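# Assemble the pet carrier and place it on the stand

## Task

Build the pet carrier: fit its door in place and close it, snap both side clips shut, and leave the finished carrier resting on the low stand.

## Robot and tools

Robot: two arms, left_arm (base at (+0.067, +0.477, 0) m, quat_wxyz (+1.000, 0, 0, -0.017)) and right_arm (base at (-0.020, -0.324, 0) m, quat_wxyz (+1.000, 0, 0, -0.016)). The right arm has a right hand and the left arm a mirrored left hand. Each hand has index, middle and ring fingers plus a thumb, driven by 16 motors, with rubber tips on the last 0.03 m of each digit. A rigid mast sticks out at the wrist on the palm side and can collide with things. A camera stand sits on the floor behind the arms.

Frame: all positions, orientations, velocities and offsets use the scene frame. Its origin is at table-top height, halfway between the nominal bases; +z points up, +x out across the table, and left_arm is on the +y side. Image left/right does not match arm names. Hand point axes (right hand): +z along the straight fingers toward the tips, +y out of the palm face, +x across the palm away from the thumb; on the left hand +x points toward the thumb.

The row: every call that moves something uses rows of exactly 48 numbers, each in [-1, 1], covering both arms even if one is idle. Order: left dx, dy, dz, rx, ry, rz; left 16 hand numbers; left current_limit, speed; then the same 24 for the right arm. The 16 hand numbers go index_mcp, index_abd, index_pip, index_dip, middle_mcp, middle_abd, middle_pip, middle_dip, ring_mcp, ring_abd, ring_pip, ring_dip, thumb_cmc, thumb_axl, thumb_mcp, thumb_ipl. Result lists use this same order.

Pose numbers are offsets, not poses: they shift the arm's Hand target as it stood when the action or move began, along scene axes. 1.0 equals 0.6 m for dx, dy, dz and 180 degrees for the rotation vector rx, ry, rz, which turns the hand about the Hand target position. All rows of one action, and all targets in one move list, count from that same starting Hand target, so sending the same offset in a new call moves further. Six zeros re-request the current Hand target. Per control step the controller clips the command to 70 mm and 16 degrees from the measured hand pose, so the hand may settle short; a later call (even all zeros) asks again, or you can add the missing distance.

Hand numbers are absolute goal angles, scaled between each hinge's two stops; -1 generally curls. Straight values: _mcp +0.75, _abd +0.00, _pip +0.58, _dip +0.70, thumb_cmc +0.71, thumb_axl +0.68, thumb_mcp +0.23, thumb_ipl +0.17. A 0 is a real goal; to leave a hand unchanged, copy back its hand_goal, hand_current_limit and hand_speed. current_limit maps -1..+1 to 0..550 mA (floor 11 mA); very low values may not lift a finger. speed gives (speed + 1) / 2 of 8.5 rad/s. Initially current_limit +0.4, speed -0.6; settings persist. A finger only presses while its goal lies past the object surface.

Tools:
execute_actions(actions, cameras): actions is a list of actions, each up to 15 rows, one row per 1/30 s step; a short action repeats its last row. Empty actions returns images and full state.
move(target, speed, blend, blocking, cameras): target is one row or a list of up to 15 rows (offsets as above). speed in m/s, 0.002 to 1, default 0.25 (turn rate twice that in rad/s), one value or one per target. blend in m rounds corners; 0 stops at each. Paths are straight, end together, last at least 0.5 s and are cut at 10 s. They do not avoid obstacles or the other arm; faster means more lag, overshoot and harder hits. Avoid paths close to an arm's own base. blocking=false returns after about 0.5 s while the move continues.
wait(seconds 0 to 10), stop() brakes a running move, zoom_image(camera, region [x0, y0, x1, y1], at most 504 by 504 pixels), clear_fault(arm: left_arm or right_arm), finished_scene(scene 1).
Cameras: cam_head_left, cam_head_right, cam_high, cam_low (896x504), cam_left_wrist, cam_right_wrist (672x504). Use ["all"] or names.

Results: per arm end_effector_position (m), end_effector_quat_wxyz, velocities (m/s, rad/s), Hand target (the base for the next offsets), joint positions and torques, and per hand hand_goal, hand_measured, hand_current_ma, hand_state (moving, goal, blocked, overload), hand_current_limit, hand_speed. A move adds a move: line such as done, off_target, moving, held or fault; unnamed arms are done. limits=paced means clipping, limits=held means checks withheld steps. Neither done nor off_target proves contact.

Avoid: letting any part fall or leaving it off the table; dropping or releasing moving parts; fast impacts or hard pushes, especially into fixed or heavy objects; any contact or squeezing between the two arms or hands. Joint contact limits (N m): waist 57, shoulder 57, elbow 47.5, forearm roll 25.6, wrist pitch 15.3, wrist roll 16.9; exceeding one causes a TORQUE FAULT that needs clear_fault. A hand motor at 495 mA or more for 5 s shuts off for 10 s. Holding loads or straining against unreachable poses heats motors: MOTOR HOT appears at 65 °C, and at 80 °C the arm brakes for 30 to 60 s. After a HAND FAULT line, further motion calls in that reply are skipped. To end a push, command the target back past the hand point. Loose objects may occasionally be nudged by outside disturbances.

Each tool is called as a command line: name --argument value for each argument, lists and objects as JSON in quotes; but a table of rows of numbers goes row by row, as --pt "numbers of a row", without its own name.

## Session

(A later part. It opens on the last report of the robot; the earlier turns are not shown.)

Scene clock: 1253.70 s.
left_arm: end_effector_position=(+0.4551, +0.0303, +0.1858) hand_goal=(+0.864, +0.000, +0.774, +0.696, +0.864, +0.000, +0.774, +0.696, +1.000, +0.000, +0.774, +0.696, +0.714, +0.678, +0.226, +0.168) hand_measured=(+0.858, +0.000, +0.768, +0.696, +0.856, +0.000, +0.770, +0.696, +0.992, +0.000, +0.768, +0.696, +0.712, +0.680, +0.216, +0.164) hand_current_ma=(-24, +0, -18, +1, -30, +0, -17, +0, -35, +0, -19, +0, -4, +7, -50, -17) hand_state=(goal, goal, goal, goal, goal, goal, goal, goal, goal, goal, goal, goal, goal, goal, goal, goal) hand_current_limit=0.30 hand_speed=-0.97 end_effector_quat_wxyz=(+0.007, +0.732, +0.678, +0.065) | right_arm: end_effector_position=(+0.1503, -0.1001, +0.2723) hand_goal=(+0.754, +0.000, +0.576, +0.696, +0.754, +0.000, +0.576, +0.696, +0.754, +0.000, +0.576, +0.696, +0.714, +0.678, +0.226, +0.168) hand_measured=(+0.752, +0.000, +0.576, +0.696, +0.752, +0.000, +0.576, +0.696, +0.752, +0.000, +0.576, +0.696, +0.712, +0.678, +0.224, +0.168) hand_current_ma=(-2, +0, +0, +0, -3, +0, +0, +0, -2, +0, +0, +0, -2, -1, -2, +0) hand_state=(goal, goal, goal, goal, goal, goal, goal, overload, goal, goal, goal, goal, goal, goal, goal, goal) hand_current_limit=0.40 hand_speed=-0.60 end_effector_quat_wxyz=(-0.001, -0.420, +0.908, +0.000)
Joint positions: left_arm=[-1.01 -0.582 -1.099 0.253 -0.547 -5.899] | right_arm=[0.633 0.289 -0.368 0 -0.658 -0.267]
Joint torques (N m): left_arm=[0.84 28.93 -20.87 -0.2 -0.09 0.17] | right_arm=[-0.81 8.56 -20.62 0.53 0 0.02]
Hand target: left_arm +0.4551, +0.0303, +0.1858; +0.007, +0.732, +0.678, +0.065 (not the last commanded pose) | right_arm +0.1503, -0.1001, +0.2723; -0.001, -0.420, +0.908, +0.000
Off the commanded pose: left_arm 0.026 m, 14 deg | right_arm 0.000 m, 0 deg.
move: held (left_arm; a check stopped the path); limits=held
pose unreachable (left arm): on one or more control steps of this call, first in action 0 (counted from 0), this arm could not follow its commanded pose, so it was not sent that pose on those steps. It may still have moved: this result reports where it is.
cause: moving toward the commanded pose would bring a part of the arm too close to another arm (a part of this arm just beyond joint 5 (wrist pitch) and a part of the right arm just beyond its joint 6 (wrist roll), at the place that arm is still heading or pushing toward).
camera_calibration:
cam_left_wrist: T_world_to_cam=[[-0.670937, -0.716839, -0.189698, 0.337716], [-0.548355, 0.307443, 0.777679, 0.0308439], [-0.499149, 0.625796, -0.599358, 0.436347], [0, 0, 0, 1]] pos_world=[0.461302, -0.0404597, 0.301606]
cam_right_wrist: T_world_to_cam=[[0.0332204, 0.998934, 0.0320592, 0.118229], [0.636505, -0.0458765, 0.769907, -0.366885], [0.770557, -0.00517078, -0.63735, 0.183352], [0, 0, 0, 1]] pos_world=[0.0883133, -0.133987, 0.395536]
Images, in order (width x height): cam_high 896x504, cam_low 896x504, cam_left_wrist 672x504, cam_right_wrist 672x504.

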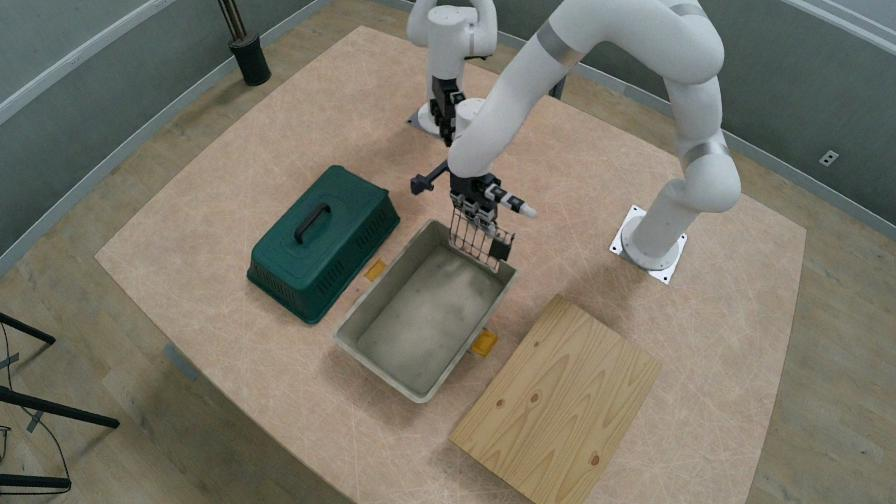

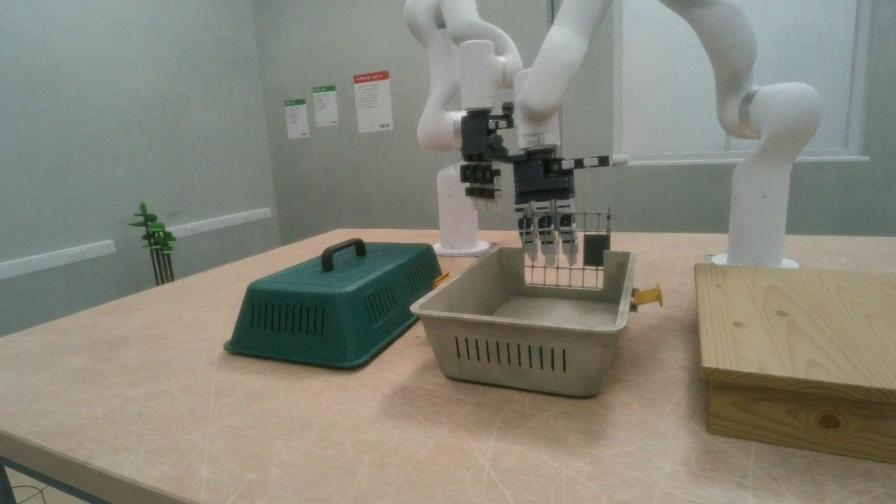

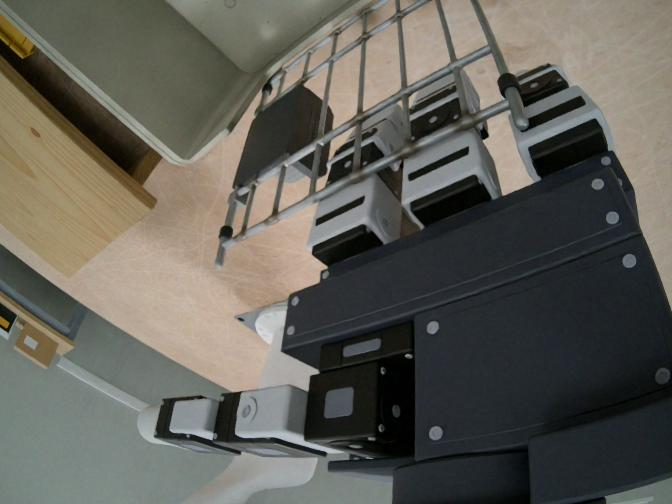

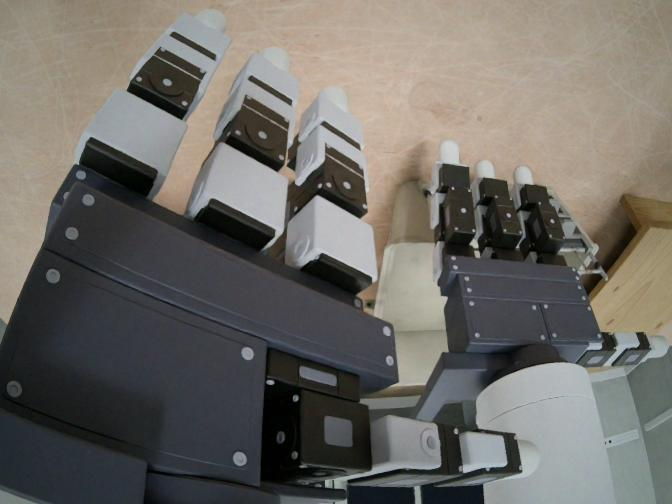

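move --target '[0,0,0,0,0,0, 0.863,0,0.774,0.696, 0.863,0,0.774,0.696, 1.0,0,0.774,0.696, 0.714,0.678,0.226,0.168, 0.3,-0.97, 0.758,-0.466,0.213,0,0,-0.2778, 0.754,0,0.576,0.696, 0.754,0,0.576,0.696, 0.754,0,0.576,0.696, 0.714,0.678,0.226,0.168, 0.4,-0.6]' --speed 0.2 --cameras '["cam_high","cam_low","cam_right_wrist","cam_head_right"]'

Scene clock: 1286.17 s.
left_arm: end_effector_position=(+0.4551, +0.0303, +0.1858) hand_goal=(+0.864, +0.000, +0.774, +0.696, +0.864, +0.000, +0.774, +0.696, +1.000, +0.000, +0.774, +0.696, +0.714, +0.678, +0.226, +0.168) hand_measured=(+0.858, +0.000, +0.768, +0.696, +0.856, +0.000, +0.770, +0.696, +0.992, +0.000, +0.768, +0.696, +0.712, +0.680, +0.216, +0.164) hand_current_ma=(-24, +0, -18, +1, -30, +0, -17, +0, -35, +0, -19, +0, -4, +7, -50, -17) hand_state=(goal, goal, goal, goal, goal, goal, goal, goal, goal, goal, goal, goal, goal, goal, goal, goal) hand_current_limit=0.30 hand_speed=-0.97 end_effector_quat_wxyz=(+0.007, +0.732, +0.678, +0.065) | right_arm: end_effector_position=(+0.6051, -0.3797, +0.4001) hand_goal=(+0.754, +0.000, +0.576, +0.696, +0.754, +0.000, +0.576, +0.696, +0.754, +0.000, +0.576, +0.696, +0.714, +0.678, +0.226, +0.168) hand_measured=(+0.752, +0.000, +0.576, +0.696, +0.752, +0.000, +0.576, +0.696, +0.752, +0.000, +0.576, +0.696, +0.712, +0.678, +0.224, +0.168) hand_current_ma=(-2, +0, +0, +0, -3, +0, +0, +0, -2, +0, +0, +0, -1, -1, -3, +0) hand_state=(goal, goal, goal, goal, goal, goal, goal, overload, goal, goal, goal, goal, goal, goal, goal, goal) hand_current_limit=0.40 hand_speed=-0.60 end_effector_quat_wxyz=(+0.000, +0.003, +1.000, +0.000)
Joint positions: left_arm=[-1.01 -0.582 -1.099 0.253 -0.547 -5.899] | right_arm=[-0.197 -0.47 -1.498 0 -1.029 -0.224]
Joint torques (N m): left_arm=[0.36 28.73 -20.91 0.12 -0.06 0.12] | right_arm=[-0.77 46.53 -23.4 -0.19 0.12 0.38]
Hand target: left_arm +0.4551, +0.0303, +0.1858; +0.007, +0.732, +0.678, +0.065 | right_arm +0.6051, -0.3797, +0.4001; +0.000, +0.003, +1.000, +0.000
Off the commanded pose: left_arm 0.000 m, 0 deg | right_arm 0.000 m, 0 deg.
move: done
camera_calibration:
cam_right_wrist: T_world_to_cam=[[0.786627, 0.616598, 0.0320156, -0.222819], [0.374012, -0.517121, 0.769871, -0.787702], [0.491257, -0.593627, -0.637396, -0.141397], [0, 0, 0, 1]] pos_world=[0.539348, -0.353884, 0.523437]
Images, in order (width x height): cam_head_right 896x504, cam_high 896x504, cam_low 896x504, cam_right_wrist 672x504.

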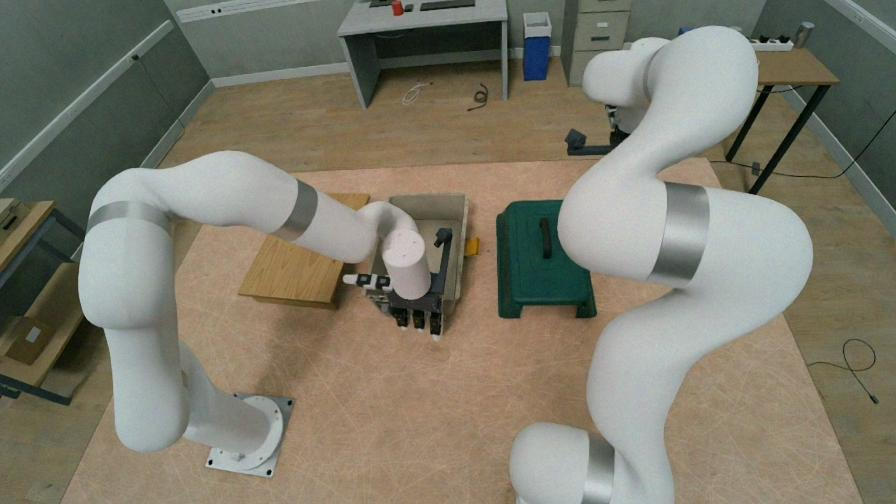

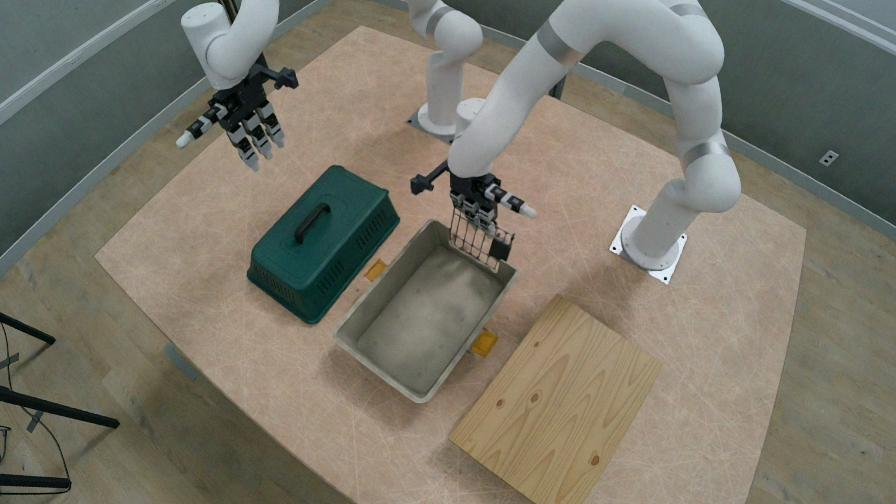

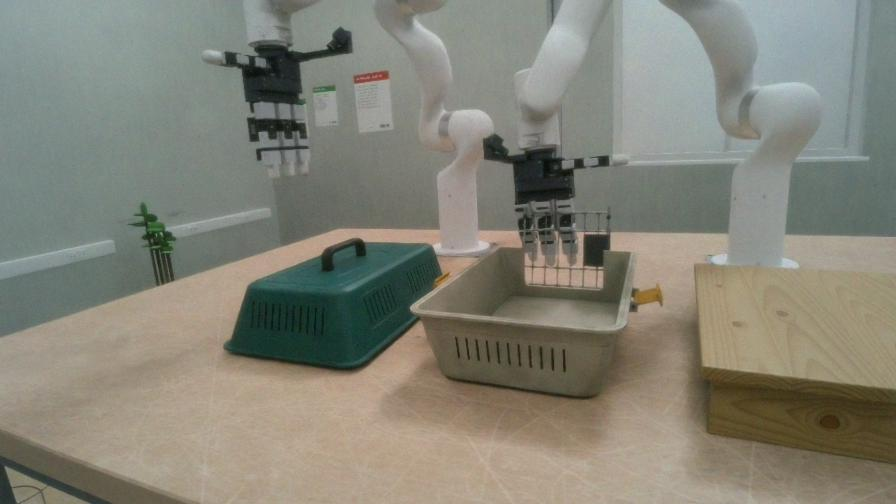

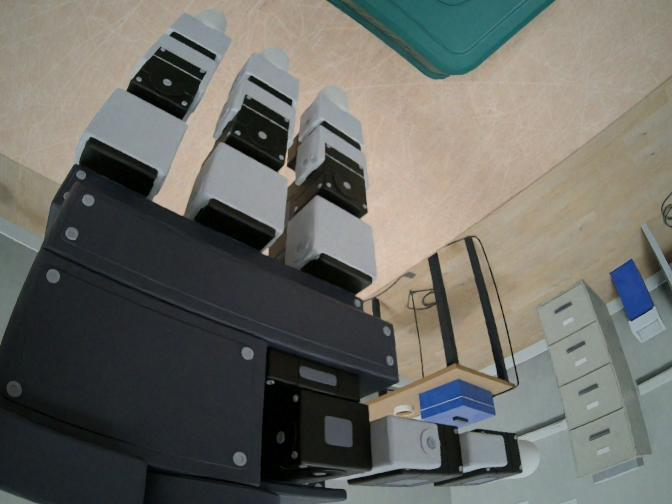

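move --target '[-0.013,0.001,0.0413,-0.0055,-0.0773,-0.0068, 0.863,0,0.774,0.696, 0.863,0,0.774,0.696, 1.0,0,0.774,0.696, 0.714,0.678,0.226,0.168, 0.3,-0.97, 0,0,0,0,0,0, 0.754,0,0.576,0.696, 0.754,0,0.576,0.696, 0.754,0,0.576,0.696, 0.714,0.678,0.226,0.168, 0.4,-0.6]' --speed 0.08

move --target '[-0.0363,0.0013,0.0615,-0.0085,-0.1187,-0.0105, 0.973,0,0.971,0.696, 0.973,0,0.971,0.696, 1.0,0,0.971,0.696, 0.714,0.678,0.226,0.168, 0.3,-0.97, 0,0,0,0,0,0, 0.754,0,0.576,0.696, 0.754,0,0.576,0.696, 0.754,0,0.576,0.696, 0.714,0.678,0.226,0.168, 0.4,-0.6]' --speed 0.08 --cameras '["cam_high","cam_low","cam_left_wrist","cam_head_right"]'

Scene clock: 1298.93 s.
left_arm: end_effector_position=(+0.4475, +0.0308, +0.2108) hand_goal=(+0.864, +0.000, +0.774, +0.696, +0.864, +0.000, +0.774, +0.696, +1.000, +0.000, +0.774, +0.696, +0.714, +0.678, +0.226, +0.168) hand_measured=(+0.860, +0.000, +0.770, +0.696, +0.860, +0.000, +0.770, +0.696, +0.994, +0.000, +0.770, +0.696, +0.714, +0.680, +0.216, +0.164) hand_current_ma=(-12, +0, -15, +1, -14, +0, -14, +0, -25, +0, -16, +0, +0, +7, -49, -17) hand_state=(goal, goal, goal, goal, goal, goal, goal, goal, goal, goal, goal, goal, goal, goal, goal, goal) hand_current_limit=0.30 hand_speed=-0.97 end_effector_quat_wxyz=(+0.073, +0.735, +0.662, +0.129) | right_arm: end_effector_position=(+0.6051, -0.3797, +0.4001) hand_goal=(+0.754, +0.000, +0.576, +0.696, +0.754, +0.000, +0.576, +0.696, +0.754, +0.000, +0.576, +0.696, +0.714, +0.678, +0.226, +0.168) hand_measured=(+0.752, +0.000, +0.576, +0.696, +0.752, +0.000, +0.576, +0.696, +0.752, +0.000, +0.576, +0.696, +0.712, +0.678, +0.224, +0.168) hand_current_ma=(-2, +0, +0, +0, -3, +0, +0, +0, -2, +0, +0, +0, -1, -1, -3, +0) hand_state=(goal, goal, goal, goal, goal, goal, goal, overload, goal, goal, goal, goal, goal, goal, goal, goal) hand_current_limit=0.40 hand_speed=-0.60 end_effector_quat_wxyz=(+0.000, +0.003, +1.000, +0.000)
Joint positions: left_arm=[-1.077 -0.526 -1.014 0.637 -0.501 -6.283] | right_arm=[-0.197 -0.47 -1.498 0 -1.029 -0.224]
Joint torques (N m): left_arm=[-1.76 30 -19.37 0.55 -0.12 0.09] | right_arm=[-1.1 48.01 -24.11 -0.35 0.1 0.01]
Hand target: left_arm +0.4473, +0.0309, +0.2105; +0.096, +0.726, +0.665, +0.148 | right_arm +0.6051, -0.3797, +0.4001; +0.000, +0.003, +1.000, +0.000
Off the commanded pose: left_arm 0.000 m, 4 deg | right_arm 0.000 m, 0 deg.
joint sent to its limit (left arm) — joint 6 (wrist roll), lower limit. The joint targets are off in orientation, not in position.
move: off_target (left_arm)

Scene clock: 1302.03 s.
left_arm: end_effector_position=(+0.4257, +0.0316, +0.2478) hand_goal=(+0.974, +0.000, +0.972, +0.696, +0.974, +0.000, +0.972, +0.696, +1.000, +0.000, +0.972, +0.696, +0.714, +0.678, +0.226, +0.168) hand_measured=(+0.968, +0.000, +0.966, +0.696, +0.968, +0.000, +0.966, +0.696, +0.994, +0.000, +0.966, +0.696, +0.714, +0.680, +0.216, +0.164) hand_current_ma=(-22, +0, -21, +1, -27, +0, -19, +0, -24, +0, -18, +0, +1, +7, -48, -17) hand_state=(goal, goal, goal, goal, goal, goal, goal, goal, goal, goal, goal, goal, goal, goal, goal, goal) hand_current_limit=0.30 hand_speed=-0.97 end_effector_quat_wxyz=(+0.084, +0.771, +0.610, +0.164) | right_arm: end_effector_position=(+0.6051, -0.3797, +0.4001) hand_goal=(+0.754, +0.000, +0.576, +0.696, +0.754, +0.000, +0.576, +0.696, +0.754, +0.000, +0.576, +0.696, +0.714, +0.678, +0.226, +0.168) hand_measured=(+0.752, +0.000, +0.576, +0.696, +0.752, +0.000, +0.576, +0.696, +0.752, +0.000, +0.576, +0.696, +0.712, +0.678, +0.224, +0.168) hand_current_ma=(-2, +0, +0, +0, -3, +0, +0, +0, -2, +0, +0, +0, -1, -1, -3, +0) hand_state=(goal, goal, goal, goal, goal, goal, goal, overload, goal, goal, goal, goal, goal, goal, goal, goal) hand_current_limit=0.40 hand_speed=-0.60 end_effector_quat_wxyz=(+0.000, +0.003, +1.000, +0.000)
Joint positions: left_arm=[-1.131 -0.43 -0.945 0.733 -0.557 -6.283] | right_arm=[-0.197 -0.47 -1.498 0 -1.029 -0.224]
Joint torques (N m): left_arm=[-2.05 27.75 -20.02 0.49 -0.18 0.03] | right_arm=[0.22 46.22 -23.07 0.26 0.15 0.14]
Hand target: left_arm +0.4255, +0.0316, +0.2474; +0.188, +0.720, +0.624, +0.240 | right_arm +0.6051, -0.3797, +0.4001; +0.000, +0.003, +1.000, +0.000
Off the commanded pose: left_arm 0.000 m, 22 deg; orientation clipped | right_arm 0.000 m, 0 deg.
joint sent to its limit (left arm) — joint 6 (wrist roll), lower limit. The joint targets are off in orientation, not in position.
move: off_target (left_arm); limits=paced
camera_calibration:
cam_left_wrist: T_world_to_cam=[[-0.707903, -0.595723, -0.379458, 0.389689], [-0.666697, 0.38619, 0.637473, 0.0487237], [-0.233215, 0.704252, -0.670552, 0.35995], [0, 0, 0, 1]] pos_world=[0.392292, -0.0401657, 0.358176]
Images, in order (width x height): cam_head_right 896x504, cam_high 896x504, cam_low 896x504, cam_left_wrist 672x504.

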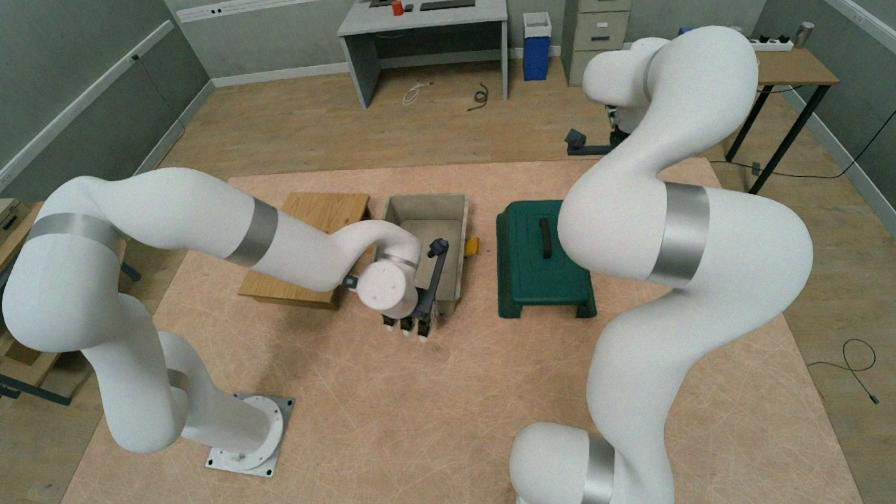

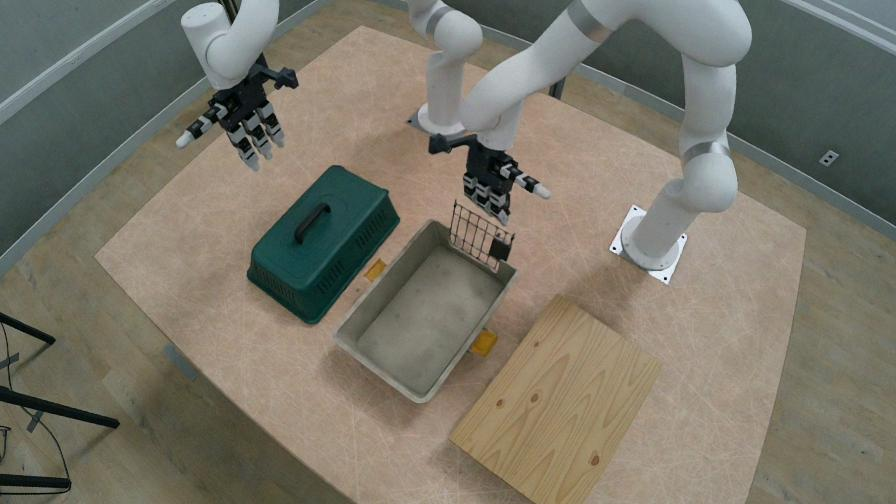

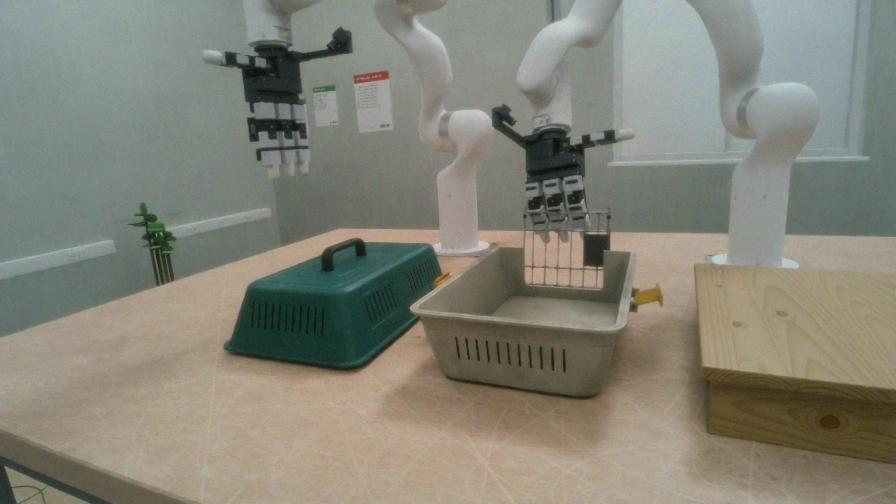

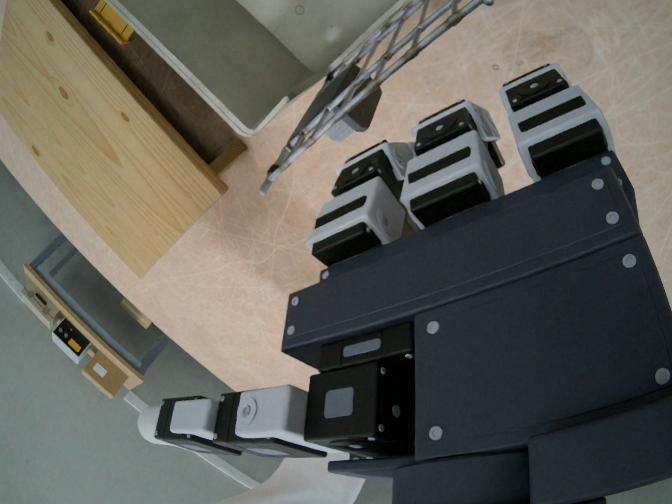

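zoom_image --camera "cam_high" --region '[400, 150, 580, 300]'

zoom_image --camera "cam_low" --region '[490, 160, 650, 310]'

Scaled by 2.800 from the camera's 896x504 image, which has a finer 1280x720 frame.

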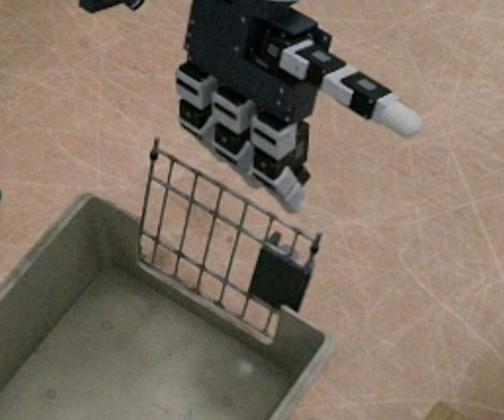

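Scaled by 3.150 from the camera's 896x504 image, which has a finer 1280x720 frame.

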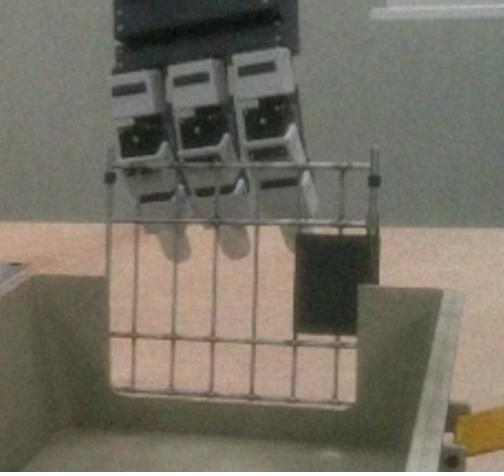

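move --target '[-0.0167,0,0,0,0,0, 0.973,0,0.971,0.696, 0.973,0,0.971,0.696, 1.0,0,0.971,0.696, 0.714,0.678,0.226,0.168, 0.3,-0.97, 0,0,0,0,0,0, 0.754,0,0.576,0.696, 0.754,0,0.576,0.696, 0.754,0,0.576,0.696, 0.714,0.678,0.226,0.168, 0.4,-0.6]' --speed 0.03 --cameras '["cam_high"]'

zoom_image --camera "cam_high" --region '[400, 150, 580, 300]'

Scene clock: 1330.67 s.
left_arm: end_effector_position=(+0.4157, +0.0316, +0.2478) hand_goal=(+0.974, +0.000, +0.972, +0.696, +0.974, +0.000, +0.972, +0.696, +1.000, +0.000, +0.972, +0.696, +0.714, +0.678, +0.226, +0.168) hand_measured=(+0.968, +0.000, +0.966, +0.696, +0.968, +0.000, +0.966, +0.696, +0.994, +0.000, +0.966, +0.696, +0.714, +0.680, +0.216, +0.164) hand_current_ma=(-22, +0, -21, +1, -27, +0, -19, +0, -24, +0, -18, +0, +1, +7, -48, -17) hand_state=(goal, goal, goal, goal, goal, goal, goal, goal, goal, goal, goal, goal, goal, goal, goal, goal) hand_current_limit=0.30 hand_speed=-0.97 end_effector_quat_wxyz=(+0.082, +0.772, +0.609, +0.162) | right_arm: end_effector_position=(+0.6051, -0.3797, +0.4001) hand_goal=(+0.754, +0.000, +0.576, +0.696, +0.754, +0.000, +0.576, +0.696, +0.754, +0.000, +0.576, +0.696, +0.714, +0.678, +0.226, +0.168) hand_measured=(+0.752, +0.000, +0.576, +0.696, +0.752, +0.000, +0.576, +0.696, +0.752, +0.000, +0.576, +0.696, +0.712, +0.678, +0.224, +0.168) hand_current_ma=(-2, +0, +0, +0, -3, +0, +0, +0, -2, +0, +0, +0, -1, -1, -3, +0) hand_state=(goal, goal, goal, goal, goal, goal, goal, overload, goal, goal, goal, goal, goal, goal, goal, goal) hand_current_limit=0.40 hand_speed=-0.60 end_effector_quat_wxyz=(+0.000, +0.003, +1.000, +0.000)
Joint positions: left_arm=[-1.147 -0.422 -0.935 0.719 -0.561 -6.283] | right_arm=[-0.197 -0.47 -1.498 0 -1.029 -0.224]
Joint torques (N m): left_arm=[-1.75 27.75 -19.9 0.32 -0.2 0.06] | right_arm=[-1.42 46.3 -24.05 -0.02 0.06 -0.11]
Hand target: left_arm +0.4155, +0.0316, +0.2474; +0.186, +0.721, +0.624, +0.238 | right_arm +0.6051, -0.3797, +0.4001; +0.000, +0.003, +1.000, +0.000
Off the commanded pose: left_arm 0.000 m, 16 deg; orientation clipped | right_arm 0.000 m, 0 deg.
joint sent to its limit (left arm) — joint 6 (wrist roll), lower limit. The joint targets are off in orientation, not in position.
move: off_target (left_arm); limits=paced
Images, in order (width x height): cam_high 896x504.

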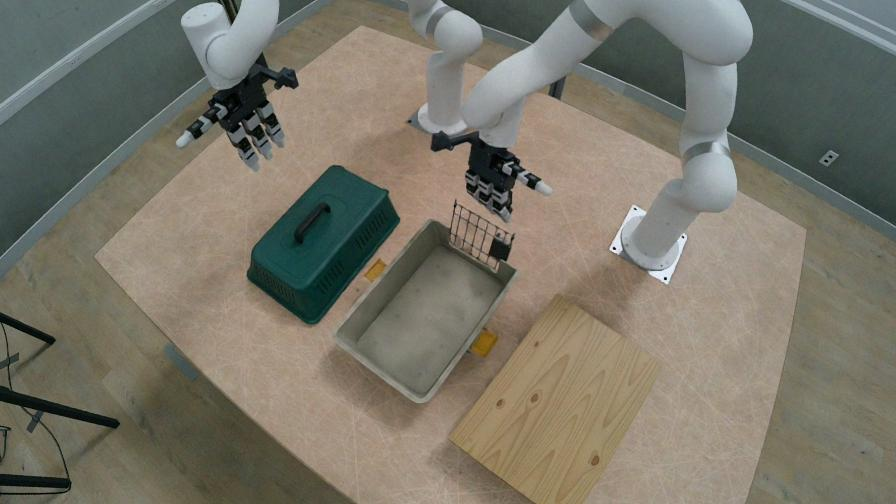

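Scaled by 2.800 from the camera's 896x504 image, which has a finer 1280x720 frame.

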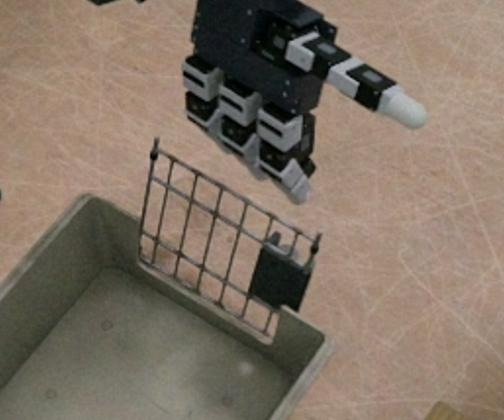

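move --pt "-0.1 0 0.05 0 0 0 0.973 0 0.971 0.696 0.973 0 0.971 0.696 1.0 0 0.971 0.696 0.714 0.678 0.226 0.168 0.3 -0.6 0 0 0 0 0 0 0.754 0 0.576 0.696 0.754 0 0.576 0.696 0.754 0 0.576 0.696 0.714 0.678 0.226 0.168 0.4 -0.6" --pt "-0.25 0.08 0.25 -0.017 0.1947 0.0228 0.754 0 0.576 0.696 0.754 0 0.576 0.696 0.754 0 0.576 0.696 0.714 0.678 0.226 0.168 0.3 -0.6 0 0 0 0 0 0 0.754 0 0.576 0.696 0.754 0 0.576 0.696 0.754 0 0.576 0.696 0.714 0.678 0.226 0.168 0.4 -0.6" --speed '[0.06,0.2]' --blend '[0.01,0]'

move --pt "0 0 0 0 0 -0.667 0.754 0 0.576 0.696 0.754 0 0.576 0.696 0.754 0 0.576 0.696 0.714 0.678 0.226 0.168 0.3 -0.6 0 0 0 0 0 0 0.754 0 0.576 0.696 0.754 0 0.576 0.696 0.754 0 0.576 0.696 0.714 0.678 0.226 0.168 0.4 -0.6" --pt "0 0 0 0 0 0.667 0.754 0 0.576 0.696 0.754 0 0.576 0.696 0.754 0 0.576 0.696 0.714 0.678 0.226 0.168 0.3 -0.6 0 0 0 0 0 0 0.754 0 0.576 0.696 0.754 0 0.576 0.696 0.754 0 0.576 0.696 0.714 0.678 0.226 0.168 0.4 -0.6" --pt "0 0 0 0 0 0 0.754 0 0.576 0.696 0.754 0 0.576 0.696 0.754 0 0.576 0.696 0.714 0.678 0.226 0.168 0.3 -0.6 0 0 0 0 0 0 0.754 0 0.576 0.696 0.754 0 0.576 0.696 0.754 0 0.576 0.696 0.714 0.678 0.226 0.168 0.4 -0.6" --speed 0.4 --cameras '["cam_high","cam_low","cam_left_wrist"]'

Scene clock: 1368.73 s.
left_arm: end_effector_position=(+0.2655, +0.0797, +0.3974) hand_goal=(+0.754, +0.000, +0.576, +0.696, +0.754, +0.000, +0.576, +0.696, +0.754, +0.000, +0.576, +0.696, +0.714, +0.678, +0.226, +0.168) hand_measured=(+0.754, +0.000, +0.578, +0.696, +0.754, +0.000, +0.578, +0.696, +0.754, +0.000, +0.578, +0.696, +0.714, +0.680, +0.216, +0.164) hand_current_ma=(+2, +0, +9, +1, +2, +0, +9, +0, +2, +0, +8, +0, +1, +7, -47, -17) hand_state=(goal, goal, goal, goal, goal, goal, goal, goal, goal, goal, goal, goal, goal, goal, goal, goal) hand_current_limit=0.30 hand_speed=-0.60 end_effector_quat_wxyz=(+0.000, +0.732, +0.682, +0.000) | right_arm: end_effector_position=(+0.6051, -0.3797, +0.4001) hand_goal=(+0.754, +0.000, +0.576, +0.696, +0.754, +0.000, +0.576, +0.696, +0.754, +0.000, +0.576, +0.696, +0.714, +0.678, +0.226, +0.168) hand_measured=(+0.752, +0.000, +0.576, +0.696, +0.752, +0.000, +0.576, +0.696, +0.752, +0.000, +0.576, +0.696, +0.712, +0.678, +0.224, +0.168) hand_current_ma=(-2, +0, +0, +0, -3, +0, +0, +0, -2, +0, +0, +0, -1, -1, -3, +0) hand_state=(goal, goal, goal, goal, goal, goal, goal, overload, goal, goal, goal, goal, goal, goal, goal, goal) hand_current_limit=0.40 hand_speed=-0.60 end_effector_quat_wxyz=(+0.000, +0.003, +1.000, +0.000)
Joint positions: left_arm=[-1.272 0.004 -0.921 -0.001 -0.925 -5.948] | right_arm=[-0.197 -0.47 -1.498 0 -1.029 -0.224]
Joint torques (N m): left_arm=[0.15 18.23 -24.84 0.28 0.16 -0.05] | right_arm=[-0.69 48.17 -24.28 0.7 0.01 -0.1]
Hand target: left_arm +0.2655, +0.0796, +0.3974; +0.000, +0.732, +0.682, +0.000 | right_arm +0.6051, -0.3797, +0.4001; +0.000, +0.003, +1.000, +0.000
Off the commanded pose: left_arm 0.000 m, 0 deg | right_arm 0.000 m, 0 deg.
move: done; limits=paced

Scene clock: 1377.87 s.
left_arm: end_effector_position=(+0.2655, +0.0796, +0.3974) hand_goal=(+0.754, +0.000, +0.576, +0.696, +0.754, +0.000, +0.576, +0.696, +0.754, +0.000, +0.576, +0.696, +0.714, +0.678, +0.226, +0.168) hand_measured=(+0.754, +0.000, +0.578, +0.696, +0.754, +0.000, +0.578, +0.696, +0.754, +0.000, +0.578, +0.696, +0.714, +0.680, +0.216, +0.164) hand_current_ma=(+2, +0, +9, +1, +2, +0, +8, +0, +2, +0, +8, +0, +1, +7, -47, -17) hand_state=(goal, goal, goal, goal, goal, goal, goal, goal, goal, goal, goal, goal, goal, goal, goal, goal) hand_current_limit=0.30 hand_speed=-0.60 end_effector_quat_wxyz=(+0.000, +0.732, +0.682, +0.000) | right_arm: end_effector_position=(+0.6051, -0.3797, +0.4001) hand_goal=(+0.754, +0.000, +0.576, +0.696, +0.754, +0.000, +0.576, +0.696, +0.754, +0.000, +0.576, +0.696, +0.714, +0.678, +0.226, +0.168) hand_measured=(+0.752, +0.000, +0.576, +0.696, +0.752, +0.000, +0.576, +0.696, +0.752, +0.000, +0.576, +0.696, +0.712, +0.678, +0.224, +0.168) hand_current_ma=(-2, +0, +0, +0, -3, +0, +0, +0, -2, +0, +0, +0, -1, -1, -3, +0) hand_state=(goal, goal, goal, goal, goal, goal, goal, overload, goal, goal, goal, goal, goal, goal, goal, goal) hand_current_limit=0.40 hand_speed=-0.60 end_effector_quat_wxyz=(+0.000, +0.003, +1.000, +0.000)
Joint positions: left_arm=[-1.272 0.004 -0.921 -0.001 -0.925 0.336] | right_arm=[-0.197 -0.47 -1.498 0 -1.029 -0.224]
Joint torques (N m): left_arm=[0.85 18.15 -23.53 0.19 -0.05 0.11] | right_arm=[-1.18 50.37 -24.27 0.92 0.07 -0.02]
Hand target: left_arm +0.2655, +0.0796, +0.3974; +0.000, +0.732, +0.682, +0.000 | right_arm +0.6051, -0.3797, +0.4001; +0.000, +0.003, +1.000, +0.000
Off the commanded pose: left_arm 0.000 m, 0 deg | right_arm 0.000 m, 0 deg.
move: done
camera_calibration:
cam_left_wrist: T_world_to_cam=[[-0.680432, -0.730307, -0.0605229, 0.238345], [-0.46667, 0.368156, 0.804164, -0.28999], [-0.565005, 0.575423, -0.591318, 0.456004], [0, 0, 0, 1]] pos_world=[0.284493, 0.0184316, 0.517269]
Images, in order (width x height): cam_high 896x504, cam_low 896x504, cam_left_wrist 672x504.

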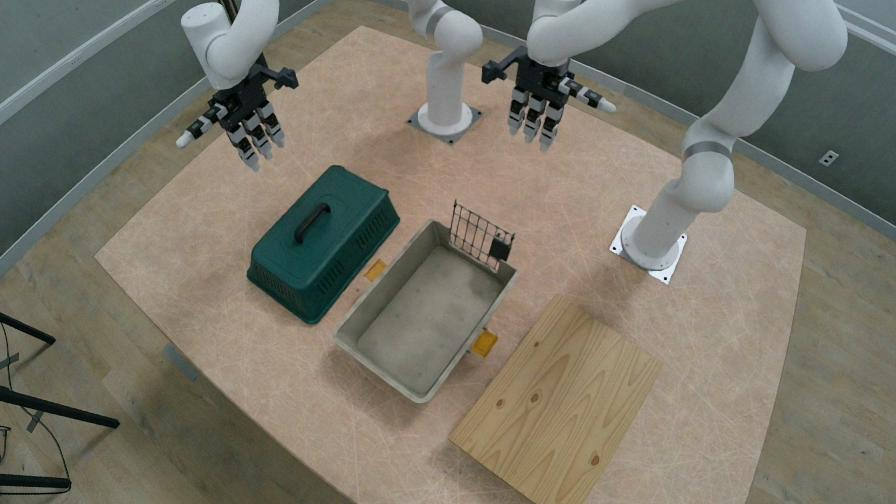

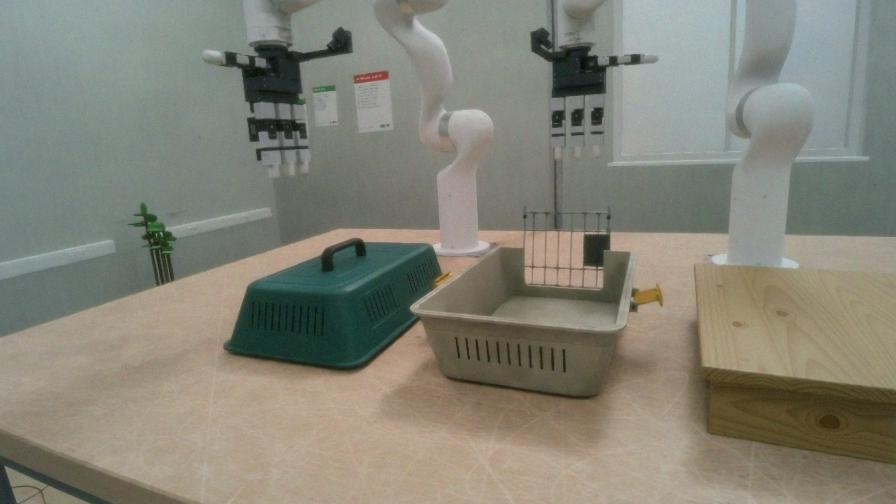

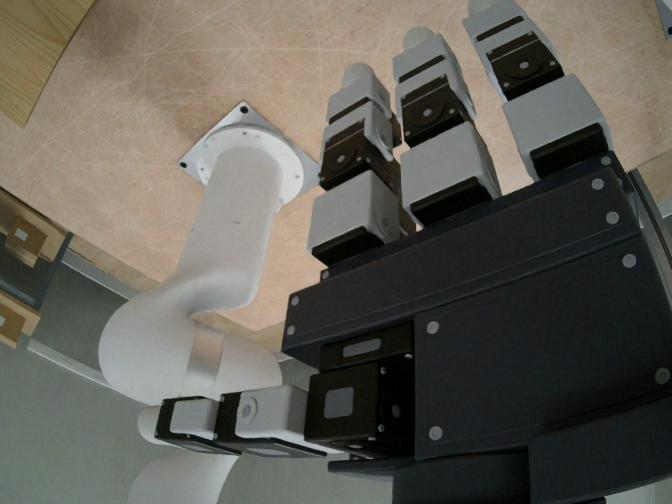

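zoom_image --camera "cam_low" --region '[210, 210, 450, 390]'

zoom_image --camera "cam_high" --region '[230, 150, 420, 340]'

Scaled by 2.100 from the camera's 896x504 image, which has a finer 1280x720 frame.

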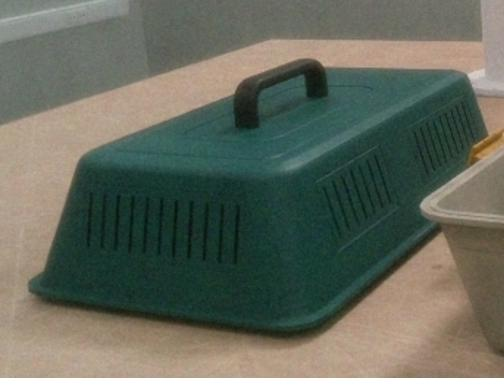

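Scaled by 2.653 from the camera's 896x504 image, which has a finer 1280x720 frame.

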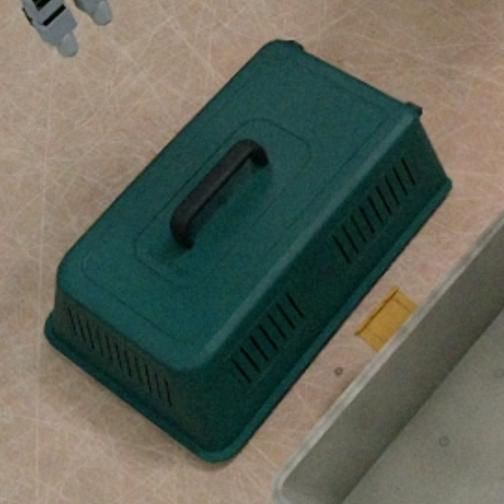

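move --pt "0 0 0 0 0 0 0.754 0 0.576 0.696 0.754 0 0.576 0.696 0.754 0 0.576 0.696 0.714 0.678 0.226 0.168 0.3 -0.6 0 0 0 0 0 -0.5 0.754 0 0.576 0.696 0.754 0 0.576 0.696 0.754 0 0.576 0.696 0.714 0.678 0.226 0.168 0.4 -0.6" --pt "0 0 0 0 0 0 0.754 0 0.576 0.696 0.754 0 0.576 0.696 0.754 0 0.576 0.696 0.714 0.678 0.226 0.168 0.3 -0.6 0.05 -0.03 -0.05 0 0 -1 0.754 0 0.576 0.696 0.754 0 0.576 0.696 0.754 0 0.576 0.696 0.714 0.678 0.226 0.168 0.4 -0.6" --speed 0.4 --cameras '["cam_high","cam_head_right","cam_right_wrist"]'

Scene clock: 1429.80 s.
left_arm: end_effector_position=(+0.2655, +0.0796, +0.3974) hand_goal=(+0.754, +0.000, +0.576, +0.696, +0.754, +0.000, +0.576, +0.696, +0.754, +0.000, +0.576, +0.696, +0.714, +0.678, +0.226, +0.168) hand_measured=(+0.754, +0.000, +0.578, +0.696, +0.754, +0.000, +0.578, +0.696, +0.754, +0.000, +0.578, +0.696, +0.714, +0.680, +0.216, +0.164) hand_current_ma=(+2, +0, +9, +1, +2, +0, +8, +0, +2, +0, +8, +0, +1, +7, -47, -17) hand_state=(goal, goal, goal, goal, goal, goal, goal, goal, goal, goal, goal, goal, goal, goal, goal, goal) hand_current_limit=0.30 hand_speed=-0.60 end_effector_quat_wxyz=(+0.000, +0.732, +0.682, +0.000) | right_arm: end_effector_position=(+0.6351, -0.3977, +0.3701) hand_goal=(+0.754, +0.000, +0.576, +0.696, +0.754, +0.000, +0.576, +0.696, +0.754, +0.000, +0.576, +0.696, +0.714, +0.678, +0.226, +0.168) hand_measured=(+0.752, +0.000, +0.576, +0.696, +0.752, +0.000, +0.576, +0.696, +0.752, +0.000, +0.576, +0.696, +0.712, +0.678, +0.224, +0.168) hand_current_ma=(-2, +0, +0, +0, -3, +0, +0, +0, -2, +0, +0, +0, -1, -1, -3, +0) hand_state=(goal, goal, goal, goal, goal, goal, goal, overload, goal, goal, goal, goal, goal, goal, goal, goal) hand_current_limit=0.40 hand_speed=-0.60 end_effector_quat_wxyz=(+0.000, +1.000, -0.003, +0.000)
Joint positions: left_arm=[-1.272 0.004 -0.921 -0.001 -0.925 0.335] | right_arm=[0.049 -0.647 -1.69 -0.001 -1.042 3.164]
Joint torques (N m): left_arm=[0.95 17.83 -23.34 0.16 0 -0.03] | right_arm=[-1.15 54.4 -24.54 0.46 -0.02 0.29]
Hand target: left_arm +0.2655, +0.0796, +0.3974; +0.000, +0.732, +0.682, +0.000 | right_arm +0.6351, -0.3977, +0.3701; +0.000, +1.000, -0.003, +0.000
Off the commanded pose: left_arm 0.000 m, 0 deg | right_arm 0.000 m, 0 deg.
move: done
camera_calibration:
cam_right_wrist: T_world_to_cam=[[-0.786657, -0.616562, 0.0319758, 0.274507], [-0.373987, 0.517089, 0.769904, 0.101243], [-0.491228, 0.593692, -0.637358, 0.910261], [0, 0, 0, 1]] pos_world=[0.700952, -0.423516, 0.493437]
Images, in order (width x height): cam_head_right 896x504, cam_high 896x504, cam_right_wrist 672x504.

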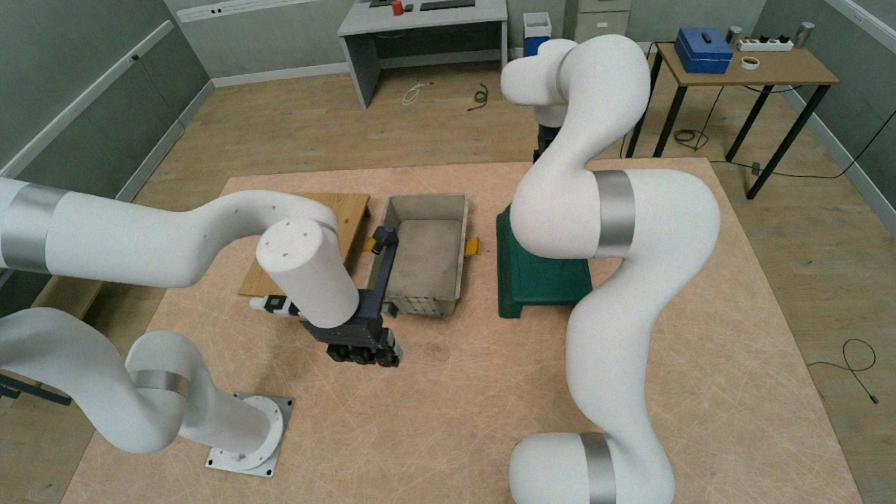

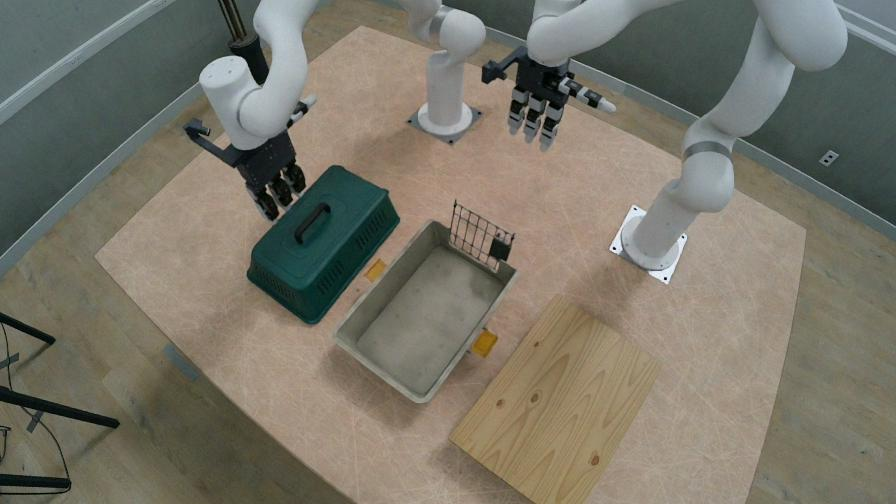

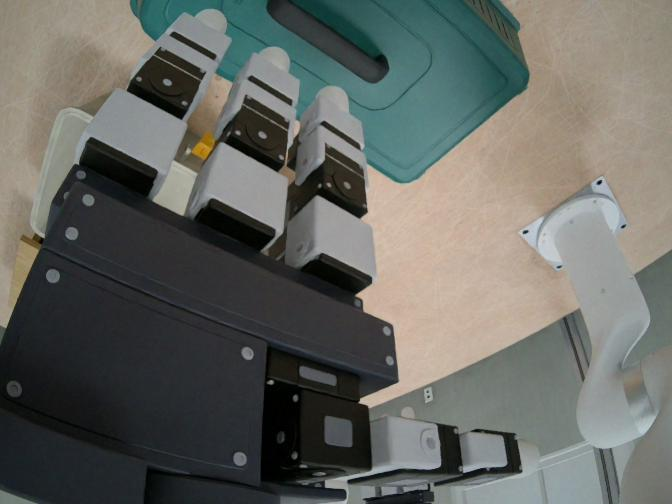

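move --target '[0,0,0,0,0,0, 0.754,0,0.576,0.696, 0.754,0,0.576,0.696, 0.754,0,0.576,0.696, 0.714,0.678,0.226,0.168, 0.3,-0.6, -0.0585,0.1495,-0.1168,0.3611,0,0, 0.822,0,-0.956,0.913, 0.822,0,-0.956,0.913, 0.9,0,-0.7,0.913, -0.571,0.678,0.337,-0.049, 0.4,-0.6]' --speed 0.2 --cameras '["cam_high","cam_low","cam_right_wrist"]'

Scene clock: 1697.87 s.
left_arm: end_effector_position=(+0.2655, +0.0796, +0.3974) hand_goal=(+0.754, +0.000, +0.576, +0.696, +0.754, +0.000, +0.576, +0.696, +0.754, +0.000, +0.576, +0.696, +0.714, +0.678, +0.226, +0.168) hand_measured=(+0.754, +0.000, +0.578, +0.696, +0.754, +0.000, +0.578, +0.696, +0.754, +0.000, +0.578, +0.696, +0.714, +0.680, +0.216, +0.164) hand_current_ma=(+2, +0, +9, +1, +2, +0, +8, +0, +2, +0, +8, +0, +1, +7, -47, -17) hand_state=(goal, goal, goal, goal, goal, goal, goal, goal, goal, goal, goal, goal, goal, goal, goal, goal) hand_current_limit=0.30 hand_speed=-0.60 end_effector_quat_wxyz=(+0.000, +0.732, +0.682, +0.000) | right_arm: end_effector_position=(+0.6001, -0.3080, +0.3000) hand_goal=(+0.822, +0.000, -0.956, +0.914, +0.822, +0.000, -0.956, +0.914, +0.900, +0.000, -0.700, +0.914, -0.570, +0.678, +0.338, -0.048) hand_measured=(+0.816, +0.000, -0.950, +0.912, +0.816, +0.000, -0.952, +0.696, +0.892, +0.000, -0.698, +0.912, -0.568, +0.678, +0.332, -0.046) hand_current_ma=(-8, +0, +6, -2, -9, +0, +5, +0, -10, +0, +3, -2, +2, -1, -10, +1) hand_state=(goal, goal, goal, goal, goal, goal, goal, overload, goal, goal, goal, goal, goal, goal, goal, goal) hand_current_limit=0.40 hand_speed=-0.60 end_effector_quat_wxyz=(-0.537, +0.844, -0.003, -0.001)
Joint positions: left_arm=[-1.272 0.004 -0.921 -0.001 -0.925 0.335] | right_arm=[-0.193 -0.701 -1.494 1.106 -1.417 2.355]
Joint torques (N m): left_arm=[0.44 18.26 -23.19 0.22 -0.01 0.09] | right_arm=[-1.8 56.08 -21.88 1.71 -0.88 -0.16]
Hand target: left_arm +0.2655, +0.0796, +0.3974; +0.000, +0.732, +0.682, +0.000 | right_arm +0.6000, -0.3080, +0.3000; -0.537, +0.844, -0.003, -0.001
Off the commanded pose: left_arm 0.000 m, 0 deg | right_arm 0.000 m, 0 deg.
move: done
camera_calibration:
cam_right_wrist: T_world_to_cam=[[-0.786558, -0.289655, -0.545369, 0.578292], [-0.374039, -0.479242, 0.793991, -0.218368], [-0.491347, 0.828509, 0.268609, 0.595649], [0, 0, 0, 1]] pos_world=[0.665852, -0.430647, 0.328768]
Images, in order (width x height): cam_high 896x504, cam_low 896x504, cam_right_wrist 672x504.

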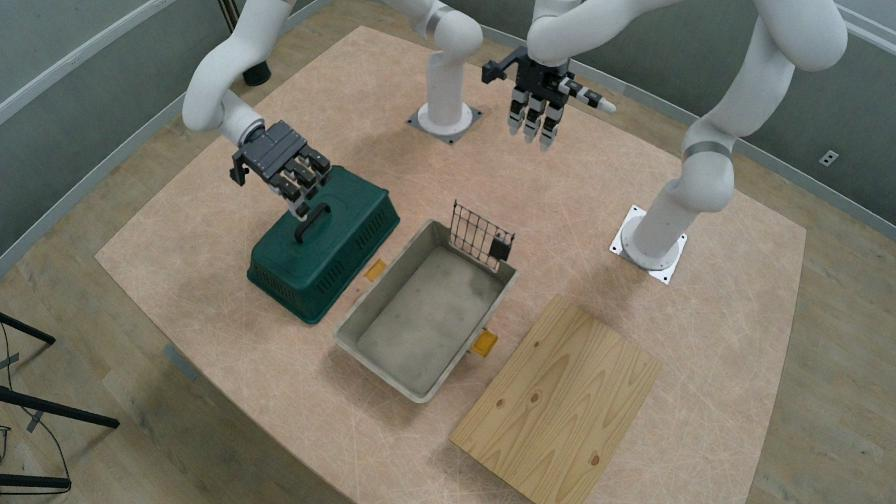

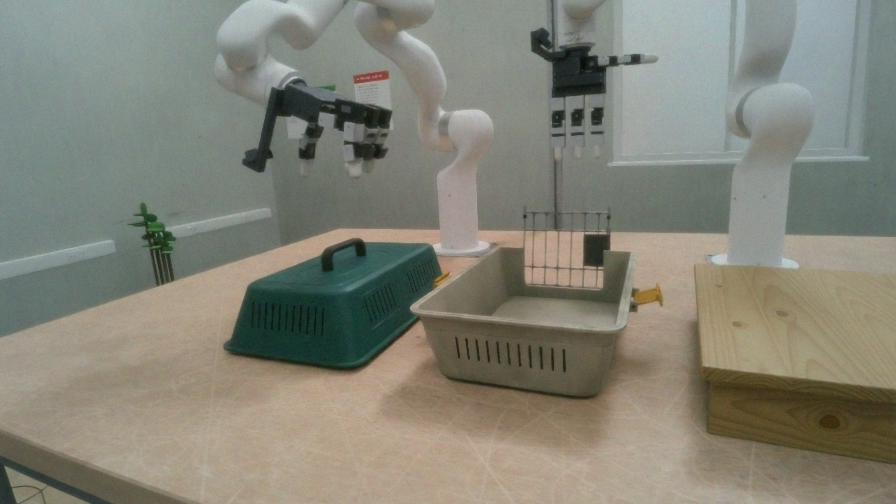

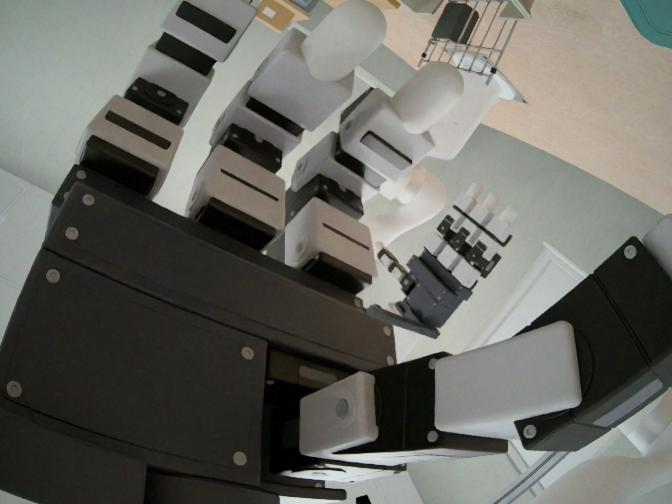

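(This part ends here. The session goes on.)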